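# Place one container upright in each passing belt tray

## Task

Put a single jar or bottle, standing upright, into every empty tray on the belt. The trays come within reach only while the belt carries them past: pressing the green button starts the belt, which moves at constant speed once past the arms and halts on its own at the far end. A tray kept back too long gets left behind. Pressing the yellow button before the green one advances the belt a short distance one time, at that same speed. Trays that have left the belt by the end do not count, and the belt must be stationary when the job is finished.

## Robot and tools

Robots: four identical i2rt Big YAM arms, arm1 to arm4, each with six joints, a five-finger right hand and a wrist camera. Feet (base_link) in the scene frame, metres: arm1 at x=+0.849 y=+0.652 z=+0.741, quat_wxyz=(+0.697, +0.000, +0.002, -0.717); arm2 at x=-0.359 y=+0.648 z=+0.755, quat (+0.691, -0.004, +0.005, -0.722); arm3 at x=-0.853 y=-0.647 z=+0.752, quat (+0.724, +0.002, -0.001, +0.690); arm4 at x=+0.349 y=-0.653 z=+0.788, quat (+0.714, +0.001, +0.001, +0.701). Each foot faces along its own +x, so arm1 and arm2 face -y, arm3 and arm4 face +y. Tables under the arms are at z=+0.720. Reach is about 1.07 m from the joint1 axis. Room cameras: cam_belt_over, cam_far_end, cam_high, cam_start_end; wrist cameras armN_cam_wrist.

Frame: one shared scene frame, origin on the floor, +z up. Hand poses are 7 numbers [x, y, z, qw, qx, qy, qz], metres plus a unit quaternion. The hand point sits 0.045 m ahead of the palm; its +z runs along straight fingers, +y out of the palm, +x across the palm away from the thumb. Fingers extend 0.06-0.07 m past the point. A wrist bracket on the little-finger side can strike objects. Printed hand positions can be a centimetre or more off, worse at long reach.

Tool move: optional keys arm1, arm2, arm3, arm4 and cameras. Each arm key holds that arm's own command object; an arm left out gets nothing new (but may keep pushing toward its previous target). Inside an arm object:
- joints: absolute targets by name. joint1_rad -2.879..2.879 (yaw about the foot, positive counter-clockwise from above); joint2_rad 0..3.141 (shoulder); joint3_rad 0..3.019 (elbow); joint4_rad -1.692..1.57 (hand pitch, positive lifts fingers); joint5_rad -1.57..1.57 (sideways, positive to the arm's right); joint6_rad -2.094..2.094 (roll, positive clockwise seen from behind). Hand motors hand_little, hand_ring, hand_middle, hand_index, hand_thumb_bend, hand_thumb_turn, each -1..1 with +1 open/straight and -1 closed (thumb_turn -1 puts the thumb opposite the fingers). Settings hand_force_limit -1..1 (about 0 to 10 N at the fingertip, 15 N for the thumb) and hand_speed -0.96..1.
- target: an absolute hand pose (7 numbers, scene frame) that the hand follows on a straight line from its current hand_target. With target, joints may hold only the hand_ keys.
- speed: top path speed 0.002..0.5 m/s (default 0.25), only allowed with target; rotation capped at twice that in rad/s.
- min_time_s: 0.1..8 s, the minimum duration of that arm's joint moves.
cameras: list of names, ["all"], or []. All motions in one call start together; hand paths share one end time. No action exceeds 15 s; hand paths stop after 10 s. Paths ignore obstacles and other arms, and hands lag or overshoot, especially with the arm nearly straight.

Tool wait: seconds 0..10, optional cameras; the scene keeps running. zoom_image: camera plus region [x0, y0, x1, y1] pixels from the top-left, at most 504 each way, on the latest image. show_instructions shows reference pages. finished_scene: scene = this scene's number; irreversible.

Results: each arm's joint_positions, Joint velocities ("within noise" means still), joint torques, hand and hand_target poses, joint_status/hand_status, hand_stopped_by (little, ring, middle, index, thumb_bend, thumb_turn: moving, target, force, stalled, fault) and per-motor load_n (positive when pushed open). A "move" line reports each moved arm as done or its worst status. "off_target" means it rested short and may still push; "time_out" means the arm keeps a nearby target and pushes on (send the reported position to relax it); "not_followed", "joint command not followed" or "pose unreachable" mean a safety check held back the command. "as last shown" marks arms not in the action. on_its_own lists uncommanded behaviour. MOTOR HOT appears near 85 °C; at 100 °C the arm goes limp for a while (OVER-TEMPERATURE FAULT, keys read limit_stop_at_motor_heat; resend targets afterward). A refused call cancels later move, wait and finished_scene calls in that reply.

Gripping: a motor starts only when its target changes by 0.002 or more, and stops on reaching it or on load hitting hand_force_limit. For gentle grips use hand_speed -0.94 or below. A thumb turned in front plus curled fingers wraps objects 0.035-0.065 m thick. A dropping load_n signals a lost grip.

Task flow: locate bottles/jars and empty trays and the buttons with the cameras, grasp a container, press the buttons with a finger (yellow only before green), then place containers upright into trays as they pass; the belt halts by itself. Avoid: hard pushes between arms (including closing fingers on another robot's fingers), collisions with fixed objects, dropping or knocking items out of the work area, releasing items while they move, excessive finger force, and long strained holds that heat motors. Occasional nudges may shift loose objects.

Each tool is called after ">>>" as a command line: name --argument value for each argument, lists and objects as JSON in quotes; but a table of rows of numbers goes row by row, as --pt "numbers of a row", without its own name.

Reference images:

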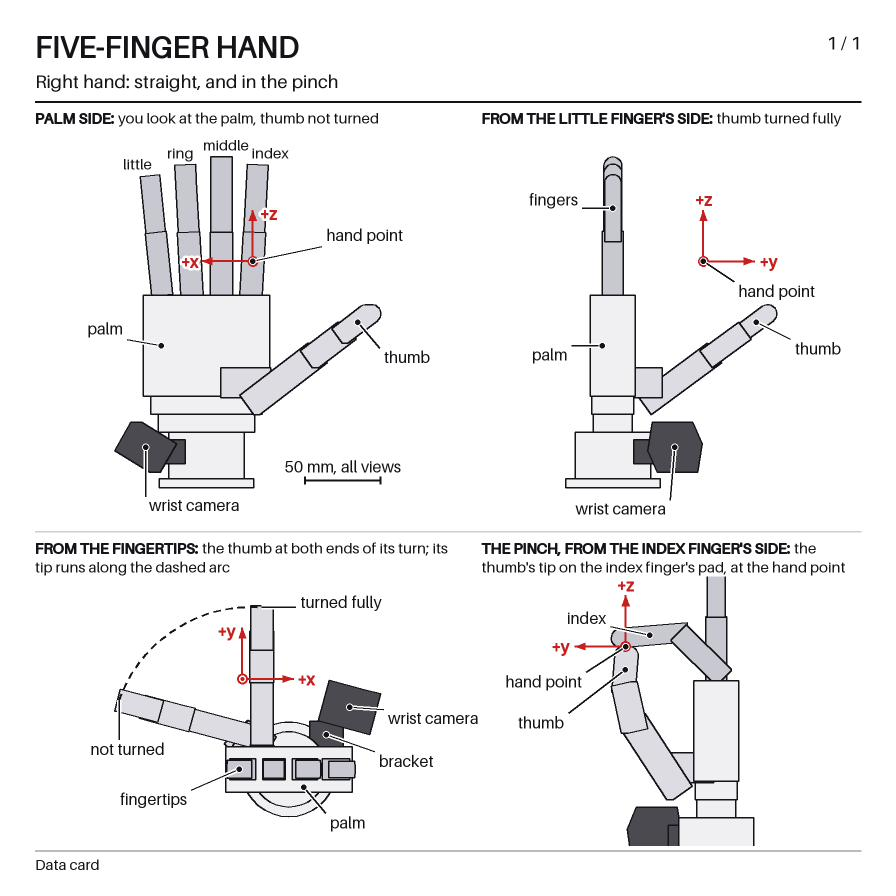

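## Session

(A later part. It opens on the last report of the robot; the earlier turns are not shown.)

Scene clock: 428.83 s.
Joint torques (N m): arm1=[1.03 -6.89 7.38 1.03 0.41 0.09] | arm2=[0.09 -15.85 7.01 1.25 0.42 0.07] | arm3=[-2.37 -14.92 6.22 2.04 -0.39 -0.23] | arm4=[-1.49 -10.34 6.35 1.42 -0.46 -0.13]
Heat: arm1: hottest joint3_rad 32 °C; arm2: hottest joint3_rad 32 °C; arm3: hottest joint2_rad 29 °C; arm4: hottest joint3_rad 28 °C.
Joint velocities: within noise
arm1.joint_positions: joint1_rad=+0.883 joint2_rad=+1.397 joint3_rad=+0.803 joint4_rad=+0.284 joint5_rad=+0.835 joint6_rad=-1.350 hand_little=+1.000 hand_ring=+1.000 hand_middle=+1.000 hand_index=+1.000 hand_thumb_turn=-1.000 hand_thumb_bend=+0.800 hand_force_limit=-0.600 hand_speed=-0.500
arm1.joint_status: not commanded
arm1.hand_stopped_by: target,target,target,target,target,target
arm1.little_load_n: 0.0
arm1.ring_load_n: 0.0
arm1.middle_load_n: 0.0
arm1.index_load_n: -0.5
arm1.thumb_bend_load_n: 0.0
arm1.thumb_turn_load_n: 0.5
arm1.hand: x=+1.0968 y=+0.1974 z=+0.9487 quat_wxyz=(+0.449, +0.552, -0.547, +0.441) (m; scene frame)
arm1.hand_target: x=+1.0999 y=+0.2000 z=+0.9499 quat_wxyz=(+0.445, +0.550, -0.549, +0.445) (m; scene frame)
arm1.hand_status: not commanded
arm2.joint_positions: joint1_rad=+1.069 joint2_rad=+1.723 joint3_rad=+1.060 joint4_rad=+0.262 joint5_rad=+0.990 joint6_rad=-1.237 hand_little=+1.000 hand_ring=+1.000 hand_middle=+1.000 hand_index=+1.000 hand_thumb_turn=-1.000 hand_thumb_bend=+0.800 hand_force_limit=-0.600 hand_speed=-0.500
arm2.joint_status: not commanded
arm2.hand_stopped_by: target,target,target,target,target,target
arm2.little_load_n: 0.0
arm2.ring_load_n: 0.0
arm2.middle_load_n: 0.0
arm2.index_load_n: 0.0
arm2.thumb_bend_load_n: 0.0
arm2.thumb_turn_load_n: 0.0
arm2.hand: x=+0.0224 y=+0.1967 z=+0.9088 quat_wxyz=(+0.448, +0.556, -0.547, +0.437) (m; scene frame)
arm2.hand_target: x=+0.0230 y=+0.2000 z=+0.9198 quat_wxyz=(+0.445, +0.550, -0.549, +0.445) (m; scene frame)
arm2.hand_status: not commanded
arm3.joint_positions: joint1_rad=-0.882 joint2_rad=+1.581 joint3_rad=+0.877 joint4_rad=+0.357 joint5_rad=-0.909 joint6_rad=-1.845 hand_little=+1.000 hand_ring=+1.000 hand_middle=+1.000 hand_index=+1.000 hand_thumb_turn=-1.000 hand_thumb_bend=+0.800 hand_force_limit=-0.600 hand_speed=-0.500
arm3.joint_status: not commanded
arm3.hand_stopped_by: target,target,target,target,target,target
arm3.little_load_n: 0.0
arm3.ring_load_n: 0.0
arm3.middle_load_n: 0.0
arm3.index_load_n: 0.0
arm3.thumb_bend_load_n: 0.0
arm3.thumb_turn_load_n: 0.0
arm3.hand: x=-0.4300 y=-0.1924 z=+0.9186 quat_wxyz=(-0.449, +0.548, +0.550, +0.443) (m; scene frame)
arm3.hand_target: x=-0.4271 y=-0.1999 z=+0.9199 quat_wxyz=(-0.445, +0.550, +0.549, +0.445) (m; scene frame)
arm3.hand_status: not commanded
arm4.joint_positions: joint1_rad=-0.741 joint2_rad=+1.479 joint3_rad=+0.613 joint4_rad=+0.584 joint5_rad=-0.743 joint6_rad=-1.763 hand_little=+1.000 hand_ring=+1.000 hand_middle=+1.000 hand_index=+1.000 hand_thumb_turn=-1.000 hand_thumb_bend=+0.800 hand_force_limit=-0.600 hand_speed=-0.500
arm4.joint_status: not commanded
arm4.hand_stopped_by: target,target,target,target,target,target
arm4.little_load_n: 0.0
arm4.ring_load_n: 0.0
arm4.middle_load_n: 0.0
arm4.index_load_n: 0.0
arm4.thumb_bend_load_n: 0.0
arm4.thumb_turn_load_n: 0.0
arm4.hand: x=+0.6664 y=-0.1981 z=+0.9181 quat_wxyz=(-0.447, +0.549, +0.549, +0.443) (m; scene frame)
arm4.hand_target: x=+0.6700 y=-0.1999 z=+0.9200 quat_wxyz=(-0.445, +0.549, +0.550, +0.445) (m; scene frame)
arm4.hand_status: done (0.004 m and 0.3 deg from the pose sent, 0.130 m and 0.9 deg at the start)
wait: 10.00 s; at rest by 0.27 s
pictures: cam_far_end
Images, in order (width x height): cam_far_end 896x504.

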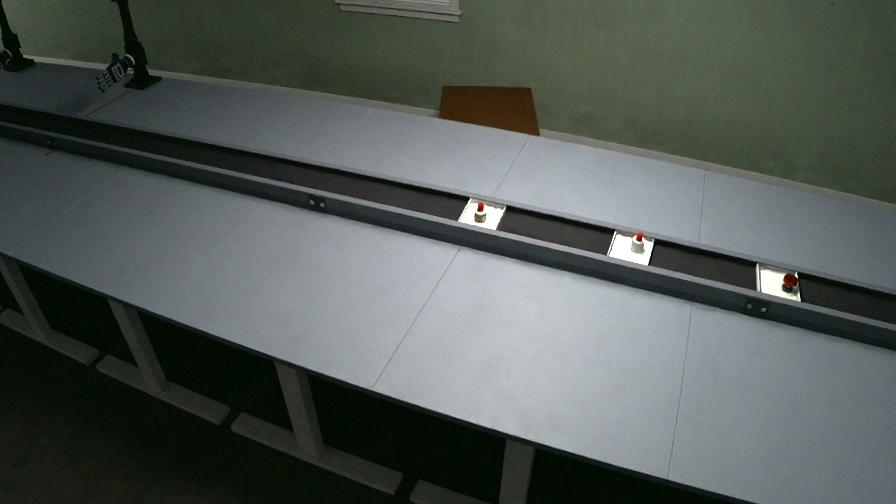

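>>> wait --seconds 10 --cameras '["cam_far_end"]'

>>> wait --seconds 10 --cameras '["cam_far_end"]'

>>> wait --seconds 10 --cameras '["cam_far_end"]'

>>> wait --seconds 10 --cameras '["cam_far_end"]'

Scene clock: 439.17 s.
Joint torques (N m): arm1=[1.08 -6.89 7.36 1.03 0.41 0.09] | arm2=[0.5 -16.85 6.97 0.99 0.45 -0.04] | arm3=[-2.2 -14.8 6.2 2.11 -0.4 -0.28] | arm4=[-1.32 -10.46 6.31 1.4 -0.47 -0.13]
Heat: arm1: hottest joint3_rad 33 °C; arm2: hottest joint3_rad 32 °C; arm3: hottest joint2_rad 29 °C; arm4: hottest joint3_rad 28 °C.
Joint velocities: within noise
arm1.joint_positions: joint1_rad=+0.883 joint2_rad=+1.397 joint3_rad=+0.803 joint4_rad=+0.284 joint5_rad=+0.835 joint6_rad=-1.350 hand_little=+1.000 hand_ring=+1.000 hand_middle=+1.000 hand_index=+1.000 hand_thumb_turn=-1.000 hand_thumb_bend=+0.800 hand_force_limit=-0.600 hand_speed=-0.500
arm1.joint_status: not commanded
arm1.hand_stopped_by: target,target,target,target,target,target
arm1.little_load_n: 0.0
arm1.ring_load_n: 0.0
arm1.middle_load_n: 0.0
arm1.index_load_n: 0.0
arm1.thumb_bend_load_n: 0.0
arm1.thumb_turn_load_n: 0.0
arm1.hand: x=+1.0968 y=+0.1974 z=+0.9487 quat_wxyz=(+0.449, +0.552, -0.547, +0.441) (m; scene frame)
arm1.hand_target: x=+1.0999 y=+0.2000 z=+0.9499 quat_wxyz=(+0.445, +0.550, -0.549, +0.445) (m; scene frame)
arm1.hand_status: not commanded
arm2.joint_positions: joint1_rad=+1.069 joint2_rad=+1.723 joint3_rad=+1.060 joint4_rad=+0.262 joint5_rad=+0.990 joint6_rad=-1.237 hand_little=+1.000 hand_ring=+1.000 hand_middle=+1.000 hand_index=+1.000 hand_thumb_turn=-1.000 hand_thumb_bend=+0.800 hand_force_limit=-0.600 hand_speed=-0.500
arm2.joint_status: not commanded
arm2.hand_stopped_by: target,target,target,target,target,target
arm2.little_load_n: 0.0
arm2.ring_load_n: 0.0
arm2.middle_load_n: 0.0
arm2.index_load_n: 0.0
arm2.thumb_bend_load_n: 0.0
arm2.thumb_turn_load_n: 0.0
arm2.hand: x=+0.0224 y=+0.1967 z=+0.9088 quat_wxyz=(+0.448, +0.556, -0.547, +0.437) (m; scene frame)
arm2.hand_target: x=+0.0230 y=+0.2000 z=+0.9198 quat_wxyz=(+0.445, +0.550, -0.549, +0.445) (m; scene frame)
arm2.hand_status: not commanded
arm3.joint_positions: joint1_rad=-0.882 joint2_rad=+1.581 joint3_rad=+0.877 joint4_rad=+0.357 joint5_rad=-0.909 joint6_rad=-1.845 hand_little=+1.000 hand_ring=+1.000 hand_middle=+1.000 hand_index=+1.000 hand_thumb_turn=-1.000 hand_thumb_bend=+0.800 hand_force_limit=-0.600 hand_speed=-0.500
arm3.joint_status: not commanded
arm3.hand_stopped_by: target,target,target,target,target,target
arm3.little_load_n: 0.0
arm3.ring_load_n: 0.0
arm3.middle_load_n: -0.5
arm3.index_load_n: 0.0
arm3.thumb_bend_load_n: 0.0
arm3.thumb_turn_load_n: 0.0
arm3.hand: x=-0.4300 y=-0.1924 z=+0.9186 quat_wxyz=(-0.449, +0.548, +0.550, +0.443) (m; scene frame)
arm3.hand_target: x=-0.4271 y=-0.1999 z=+0.9199 quat_wxyz=(-0.445, +0.550, +0.549, +0.445) (m; scene frame)
arm3.hand_status: not commanded
arm4.joint_positions: joint1_rad=-0.741 joint2_rad=+1.479 joint3_rad=+0.613 joint4_rad=+0.584 joint5_rad=-0.743 joint6_rad=-1.763 hand_little=+1.000 hand_ring=+1.000 hand_middle=+1.000 hand_index=+1.000 hand_thumb_turn=-1.000 hand_thumb_bend=+0.800 hand_force_limit=-0.600 hand_speed=-0.500
arm4.joint_status: not commanded
arm4.hand_stopped_by: target,target,target,target,target,target
arm4.little_load_n: 0.0
arm4.ring_load_n: 0.0
arm4.middle_load_n: 0.0
arm4.index_load_n: 0.0
arm4.thumb_bend_load_n: 0.0
arm4.thumb_turn_load_n: 0.0
arm4.hand: x=+0.6664 y=-0.1981 z=+0.9181 quat_wxyz=(-0.447, +0.549, +0.549, +0.443) (m; scene frame)
arm4.hand_target: x=+0.6700 y=-0.1999 z=+0.9200 quat_wxyz=(-0.445, +0.549, +0.550, +0.445) (m; scene frame)
arm4.hand_status: done (0.004 m and 0.3 deg from the pose sent, 0.130 m and 0.9 deg at the start)
wait: 10.00 s; at rest from the start
pictures: cam_far_end
Images, in order (width x height): cam_far_end 896x504.

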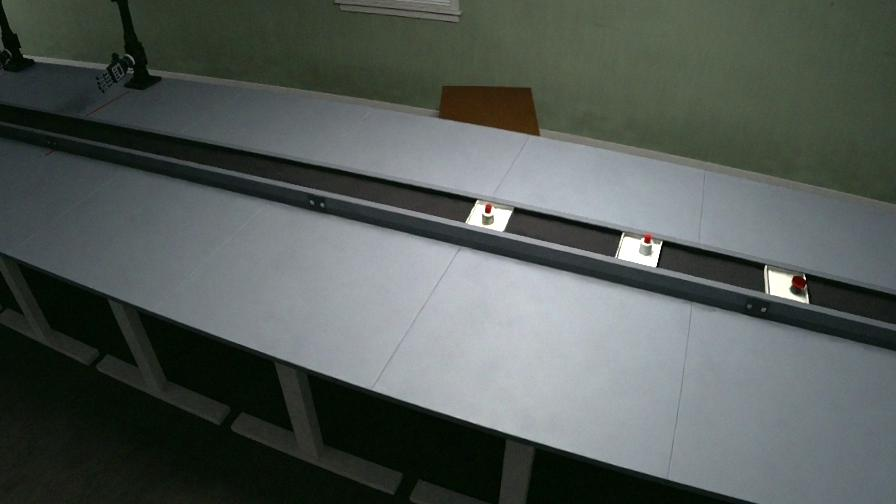

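Scene clock: 449.17 s.
Joint torques (N m): arm1=[1.03 -6.95 7.38 1.03 0.41 0.09] | arm2=[0.21 -15.68 6.95 1.03 0.39 0.05] | arm3=[-2.2 -14.92 6.17 2.07 -0.35 -0.22] | arm4=[-1.55 -10.52 6.31 1.42 -0.47 -0.13]
Heat: arm1: hottest joint3_rad 33 °C; arm2: hottest joint3_rad 32 °C; arm3: hottest joint2_rad 29 °C; arm4: hottest joint3_rad 28 °C.
Joint velocities: within noise
arm1.joint_positions: joint1_rad=+0.883 joint2_rad=+1.397 joint3_rad=+0.803 joint4_rad=+0.284 joint5_rad=+0.835 joint6_rad=-1.350 hand_little=+1.000 hand_ring=+1.000 hand_middle=+1.000 hand_index=+1.000 hand_thumb_turn=-1.000 hand_thumb_bend=+0.800 hand_force_limit=-0.600 hand_speed=-0.500
arm1.joint_status: not commanded
arm1.hand_stopped_by: target,target,target,target,target,target
arm1.little_load_n: 0.0
arm1.ring_load_n: 0.0
arm1.middle_load_n: 0.0
arm1.index_load_n: 0.0
arm1.thumb_bend_load_n: -0.5
arm1.thumb_turn_load_n: 0.5
arm1.hand: x=+1.0968 y=+0.1974 z=+0.9487 quat_wxyz=(+0.449, +0.552, -0.547, +0.441) (m; scene frame)
arm1.hand_target: x=+1.0999 y=+0.2000 z=+0.9499 quat_wxyz=(+0.445, +0.550, -0.549, +0.445) (m; scene frame)
arm1.hand_status: not commanded
arm2.joint_positions: joint1_rad=+1.069 joint2_rad=+1.723 joint3_rad=+1.060 joint4_rad=+0.262 joint5_rad=+0.990 joint6_rad=-1.237 hand_little=+1.000 hand_ring=+1.000 hand_middle=+1.000 hand_index=+1.000 hand_thumb_turn=-1.000 hand_thumb_bend=+0.800 hand_force_limit=-0.600 hand_speed=-0.500
arm2.joint_status: not commanded
arm2.hand_stopped_by: target,target,target,target,target,target
arm2.little_load_n: 0.0
arm2.ring_load_n: 0.0
arm2.middle_load_n: 0.0
arm2.index_load_n: 0.0
arm2.thumb_bend_load_n: 0.0
arm2.thumb_turn_load_n: 0.0
arm2.hand: x=+0.0224 y=+0.1967 z=+0.9088 quat_wxyz=(+0.448, +0.556, -0.547, +0.437) (m; scene frame)
arm2.hand_target: x=+0.0230 y=+0.2000 z=+0.9198 quat_wxyz=(+0.445, +0.550, -0.549, +0.445) (m; scene frame)
arm2.hand_status: not commanded
arm3.joint_positions: joint1_rad=-0.882 joint2_rad=+1.581 joint3_rad=+0.877 joint4_rad=+0.357 joint5_rad=-0.909 joint6_rad=-1.845 hand_little=+1.000 hand_ring=+1.000 hand_middle=+1.000 hand_index=+1.000 hand_thumb_turn=-1.000 hand_thumb_bend=+0.800 hand_force_limit=-0.600 hand_speed=-0.500
arm3.joint_status: not commanded
arm3.hand_stopped_by: target,target,target,target,target,target
arm3.little_load_n: 0.0
arm3.ring_load_n: 0.0
arm3.middle_load_n: 0.0
arm3.index_load_n: 0.0
arm3.thumb_bend_load_n: 0.0
arm3.thumb_turn_load_n: 0.5
arm3.hand: x=-0.4300 y=-0.1924 z=+0.9186 quat_wxyz=(-0.449, +0.548, +0.550, +0.443) (m; scene frame)
arm3.hand_target: x=-0.4271 y=-0.1999 z=+0.9199 quat_wxyz=(-0.445, +0.550, +0.549, +0.445) (m; scene frame)
arm3.hand_status: not commanded
arm4.joint_positions: joint1_rad=-0.741 joint2_rad=+1.479 joint3_rad=+0.613 joint4_rad=+0.584 joint5_rad=-0.743 joint6_rad=-1.763 hand_little=+1.000 hand_ring=+1.000 hand_middle=+1.000 hand_index=+1.000 hand_thumb_turn=-1.000 hand_thumb_bend=+0.800 hand_force_limit=-0.600 hand_speed=-0.500
arm4.joint_status: not commanded
arm4.hand_stopped_by: target,target,target,target,target,target
arm4.little_load_n: 0.0
arm4.ring_load_n: 0.0
arm4.middle_load_n: 0.0
arm4.index_load_n: 0.0
arm4.thumb_bend_load_n: 0.0
arm4.thumb_turn_load_n: 0.5
arm4.hand: x=+0.6664 y=-0.1981 z=+0.9181 quat_wxyz=(-0.447, +0.549, +0.549, +0.443) (m; scene frame)
arm4.hand_target: x=+0.6700 y=-0.1999 z=+0.9200 quat_wxyz=(-0.445, +0.549, +0.550, +0.445) (m; scene frame)
arm4.hand_status: done (0.004 m and 0.3 deg from the pose sent, 0.130 m and 0.9 deg at the start)
wait: 10.00 s; at rest by 0.27 s
pictures: cam_far_end
Images, in order (width x height): cam_far_end 896x504.

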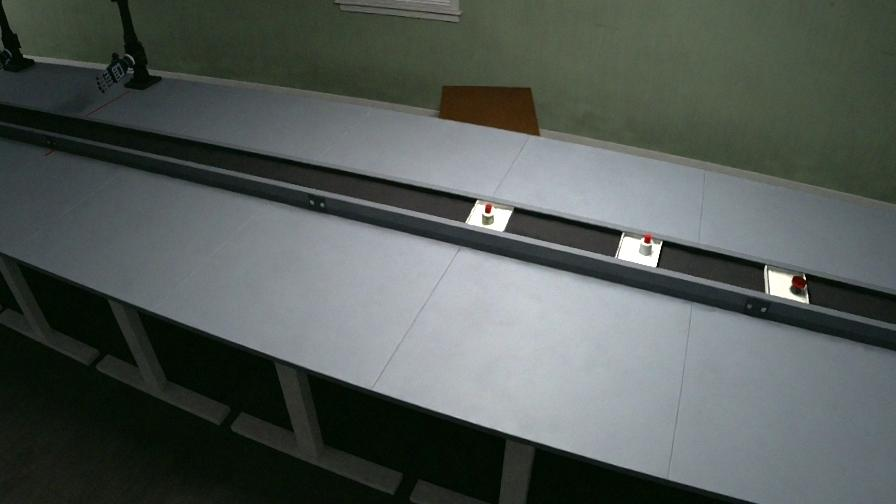

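Scene clock: 459.17 s.
Joint torques (N m): arm1=[1.03 -6.89 7.38 1.03 0.41 0.09] | arm2=[-0.03 -15.33 7.34 1.18 0.42 0.03] | arm3=[-2.32 -14.97 6.37 2.14 -0.36 -0.29] | arm4=[-1.44 -10.64 6.37 1.4 -0.46 -0.11]
Heat: arm1: hottest joint3_rad 33 °C; arm2: hottest joint3_rad 32 °C; arm3: hottest joint2_rad 29 °C; arm4: hottest joint3_rad 28 °C.
Joint velocities: within noise
arm1.joint_positions: joint1_rad=+0.883 joint2_rad=+1.397 joint3_rad=+0.803 joint4_rad=+0.284 joint5_rad=+0.835 joint6_rad=-1.350 hand_little=+1.000 hand_ring=+1.000 hand_middle=+1.000 hand_index=+1.000 hand_thumb_turn=-1.000 hand_thumb_bend=+0.800 hand_force_limit=-0.600 hand_speed=-0.500
arm1.joint_status: not commanded
arm1.hand_stopped_by: target,target,target,target,target,target
arm1.little_load_n: 0.0
arm1.ring_load_n: 0.0
arm1.middle_load_n: 0.0
arm1.index_load_n: 0.0
arm1.thumb_bend_load_n: 0.0
arm1.thumb_turn_load_n: 0.5
arm1.hand: x=+1.0968 y=+0.1974 z=+0.9487 quat_wxyz=(+0.449, +0.552, -0.547, +0.441) (m; scene frame)
arm1.hand_target: x=+1.0999 y=+0.2000 z=+0.9499 quat_wxyz=(+0.445, +0.550, -0.549, +0.445) (m; scene frame)
arm1.hand_status: not commanded
arm2.joint_positions: joint1_rad=+1.069 joint2_rad=+1.723 joint3_rad=+1.060 joint4_rad=+0.262 joint5_rad=+0.990 joint6_rad=-1.237 hand_little=+1.000 hand_ring=+1.000 hand_middle=+1.000 hand_index=+1.000 hand_thumb_turn=-1.000 hand_thumb_bend=+0.800 hand_force_limit=-0.600 hand_speed=-0.500
arm2.joint_status: not commanded
arm2.hand_stopped_by: target,target,target,target,target,target
arm2.little_load_n: 0.0
arm2.ring_load_n: -0.5
arm2.middle_load_n: 0.0
arm2.index_load_n: 0.0
arm2.thumb_bend_load_n: 0.0
arm2.thumb_turn_load_n: 0.5
arm2.hand: x=+0.0224 y=+0.1967 z=+0.9088 quat_wxyz=(+0.448, +0.556, -0.547, +0.437) (m; scene frame)
arm2.hand_target: x=+0.0230 y=+0.2000 z=+0.9198 quat_wxyz=(+0.445, +0.550, -0.549, +0.445) (m; scene frame)
arm2.hand_status: not commanded
arm3.joint_positions: joint1_rad=-0.882 joint2_rad=+1.581 joint3_rad=+0.877 joint4_rad=+0.357 joint5_rad=-0.909 joint6_rad=-1.845 hand_little=+1.000 hand_ring=+1.000 hand_middle=+1.000 hand_index=+1.000 hand_thumb_turn=-1.000 hand_thumb_bend=+0.800 hand_force_limit=-0.600 hand_speed=-0.500
arm3.joint_status: not commanded
arm3.hand_stopped_by: target,target,target,target,target,target
arm3.little_load_n: 0.0
arm3.ring_load_n: 0.0
arm3.middle_load_n: 0.0
arm3.index_load_n: 0.0
arm3.thumb_bend_load_n: 0.0
arm3.thumb_turn_load_n: 0.0
arm3.hand: x=-0.4300 y=-0.1924 z=+0.9186 quat_wxyz=(-0.449, +0.548, +0.550, +0.443) (m; scene frame)
arm3.hand_target: x=-0.4271 y=-0.1999 z=+0.9199 quat_wxyz=(-0.445, +0.550, +0.549, +0.445) (m; scene frame)
arm3.hand_status: not commanded
arm4.joint_positions: joint1_rad=-0.741 joint2_rad=+1.479 joint3_rad=+0.613 joint4_rad=+0.584 joint5_rad=-0.743 joint6_rad=-1.763 hand_little=+1.000 hand_ring=+1.000 hand_middle=+1.000 hand_index=+1.000 hand_thumb_turn=-1.000 hand_thumb_bend=+0.800 hand_force_limit=-0.600 hand_speed=-0.500
arm4.joint_status: not commanded
arm4.hand_stopped_by: target,target,target,target,target,target
arm4.little_load_n: 0.0
arm4.ring_load_n: 0.0
arm4.middle_load_n: 0.0
arm4.index_load_n: 0.0
arm4.thumb_bend_load_n: 0.0
arm4.thumb_turn_load_n: 0.0
arm4.hand: x=+0.6664 y=-0.1981 z=+0.9181 quat_wxyz=(-0.447, +0.549, +0.549, +0.443) (m; scene frame)
arm4.hand_target: x=+0.6700 y=-0.1999 z=+0.9200 quat_wxyz=(-0.445, +0.549, +0.550, +0.445) (m; scene frame)
arm4.hand_status: done (0.004 m and 0.3 deg from the pose sent, 0.130 m and 0.9 deg at the start)
wait: 10.00 s; at rest by 0.27 s
pictures: cam_far_end
Images, in order (width x height): cam_far_end 896x504.

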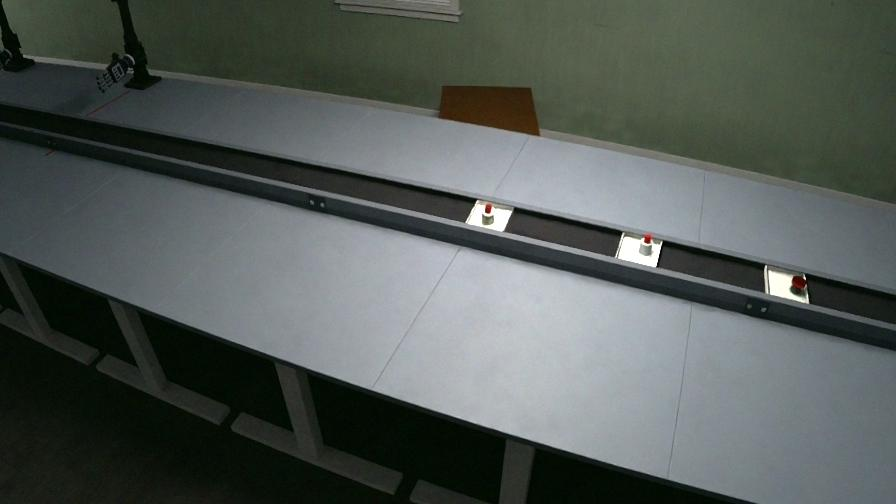

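Scene clock: 469.17 s.
Joint torques (N m): arm1=[1.03 -6.89 7.39 1.03 0.41 0.09] | arm2=[0.09 -16.21 7.15 1.25 0.42 0.04] | arm3=[-2.37 -14.92 6.23 2.06 -0.39 -0.26] | arm4=[-1.44 -10.46 6.37 1.4 -0.47 -0.13]
Heat: arm1: hottest joint3_rad 33 °C; arm2: hottest joint3_rad 32 °C; arm3: hottest joint2_rad 29 °C; arm4: hottest joint3_rad 28 °C.
Joint velocities: within noise
arm1.joint_positions: joint1_rad=+0.883 joint2_rad=+1.397 joint3_rad=+0.803 joint4_rad=+0.284 joint5_rad=+0.835 joint6_rad=-1.350 hand_little=+1.000 hand_ring=+1.000 hand_middle=+1.000 hand_index=+1.000 hand_thumb_turn=-1.000 hand_thumb_bend=+0.800 hand_force_limit=-0.600 hand_speed=-0.500
arm1.joint_status: not commanded
arm1.hand_stopped_by: target,target,target,target,target,target
arm1.little_load_n: 0.0
arm1.ring_load_n: 0.0
arm1.middle_load_n: 0.0
arm1.index_load_n: 0.0
arm1.thumb_bend_load_n: -0.5
arm1.thumb_turn_load_n: 0.5
arm1.hand: x=+1.0968 y=+0.1974 z=+0.9487 quat_wxyz=(+0.449, +0.552, -0.547, +0.441) (m; scene frame)
arm1.hand_target: x=+1.0999 y=+0.2000 z=+0.9499 quat_wxyz=(+0.445, +0.550, -0.549, +0.445) (m; scene frame)
arm1.hand_status: not commanded
arm2.joint_positions: joint1_rad=+1.069 joint2_rad=+1.723 joint3_rad=+1.060 joint4_rad=+0.262 joint5_rad=+0.990 joint6_rad=-1.237 hand_little=+1.000 hand_ring=+1.000 hand_middle=+1.000 hand_index=+1.000 hand_thumb_turn=-1.000 hand_thumb_bend=+0.800 hand_force_limit=-0.600 hand_speed=-0.500
arm2.joint_status: not commanded
arm2.hand_stopped_by: target,target,target,target,target,target
arm2.little_load_n: 0.0
arm2.ring_load_n: 0.0
arm2.middle_load_n: 0.0
arm2.index_load_n: 0.0
arm2.thumb_bend_load_n: 0.0
arm2.thumb_turn_load_n: 0.5
arm2.hand: x=+0.0224 y=+0.1967 z=+0.9088 quat_wxyz=(+0.448, +0.556, -0.547, +0.437) (m; scene frame)
arm2.hand_target: x=+0.0230 y=+0.2000 z=+0.9198 quat_wxyz=(+0.445, +0.550, -0.549, +0.445) (m; scene frame)
arm2.hand_status: not commanded
arm3.joint_positions: joint1_rad=-0.882 joint2_rad=+1.581 joint3_rad=+0.877 joint4_rad=+0.357 joint5_rad=-0.909 joint6_rad=-1.845 hand_little=+1.000 hand_ring=+1.000 hand_middle=+1.000 hand_index=+1.000 hand_thumb_turn=-1.000 hand_thumb_bend=+0.800 hand_force_limit=-0.600 hand_speed=-0.500
arm3.joint_status: not commanded
arm3.hand_stopped_by: target,target,target,target,target,target
arm3.little_load_n: 0.0
arm3.ring_load_n: -0.5
arm3.middle_load_n: 0.0
arm3.index_load_n: 0.0
arm3.thumb_bend_load_n: 0.0
arm3.thumb_turn_load_n: 0.0
arm3.hand: x=-0.4300 y=-0.1924 z=+0.9186 quat_wxyz=(-0.449, +0.548, +0.550, +0.443) (m; scene frame)
arm3.hand_target: x=-0.4271 y=-0.1999 z=+0.9199 quat_wxyz=(-0.445, +0.550, +0.549, +0.445) (m; scene frame)
arm3.hand_status: not commanded
arm4.joint_positions: joint1_rad=-0.741 joint2_rad=+1.479 joint3_rad=+0.613 joint4_rad=+0.584 joint5_rad=-0.743 joint6_rad=-1.763 hand_little=+1.000 hand_ring=+1.000 hand_middle=+1.000 hand_index=+1.000 hand_thumb_turn=-1.000 hand_thumb_bend=+0.800 hand_force_limit=-0.600 hand_speed=-0.500
arm4.joint_status: not commanded
arm4.hand_stopped_by: target,target,target,target,target,target
arm4.little_load_n: 0.0
arm4.ring_load_n: 0.0
arm4.middle_load_n: 0.0
arm4.index_load_n: 0.0
arm4.thumb_bend_load_n: 0.0
arm4.thumb_turn_load_n: 0.0
arm4.hand: x=+0.6664 y=-0.1981 z=+0.9181 quat_wxyz=(-0.447, +0.549, +0.549, +0.443) (m; scene frame)
arm4.hand_target: x=+0.6700 y=-0.1999 z=+0.9200 quat_wxyz=(-0.445, +0.549, +0.550, +0.445) (m; scene frame)
arm4.hand_status: done (0.004 m and 0.3 deg from the pose sent, 0.130 m and 0.9 deg at the start)
wait: 10.00 s; at rest by 0.27 s
pictures: cam_far_end
Images, in order (width x height): cam_far_end 896x504.

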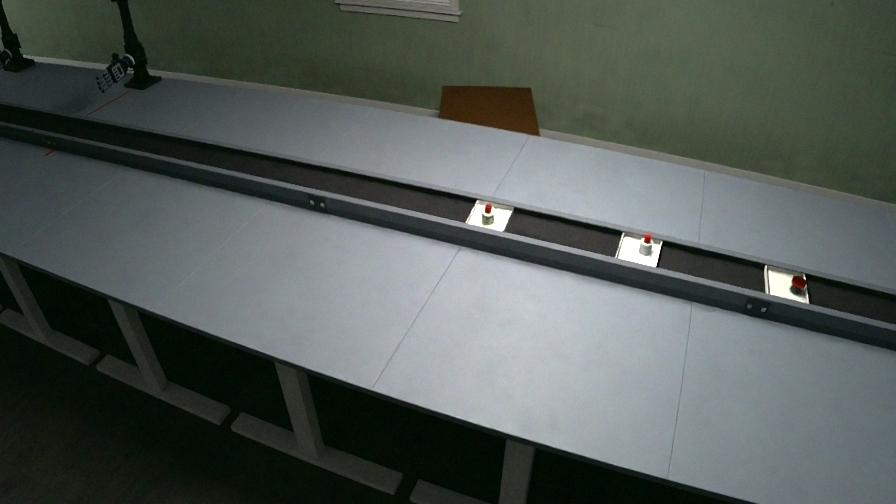

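>>> finished_scene --scene 1

The scene is finished: the task was done.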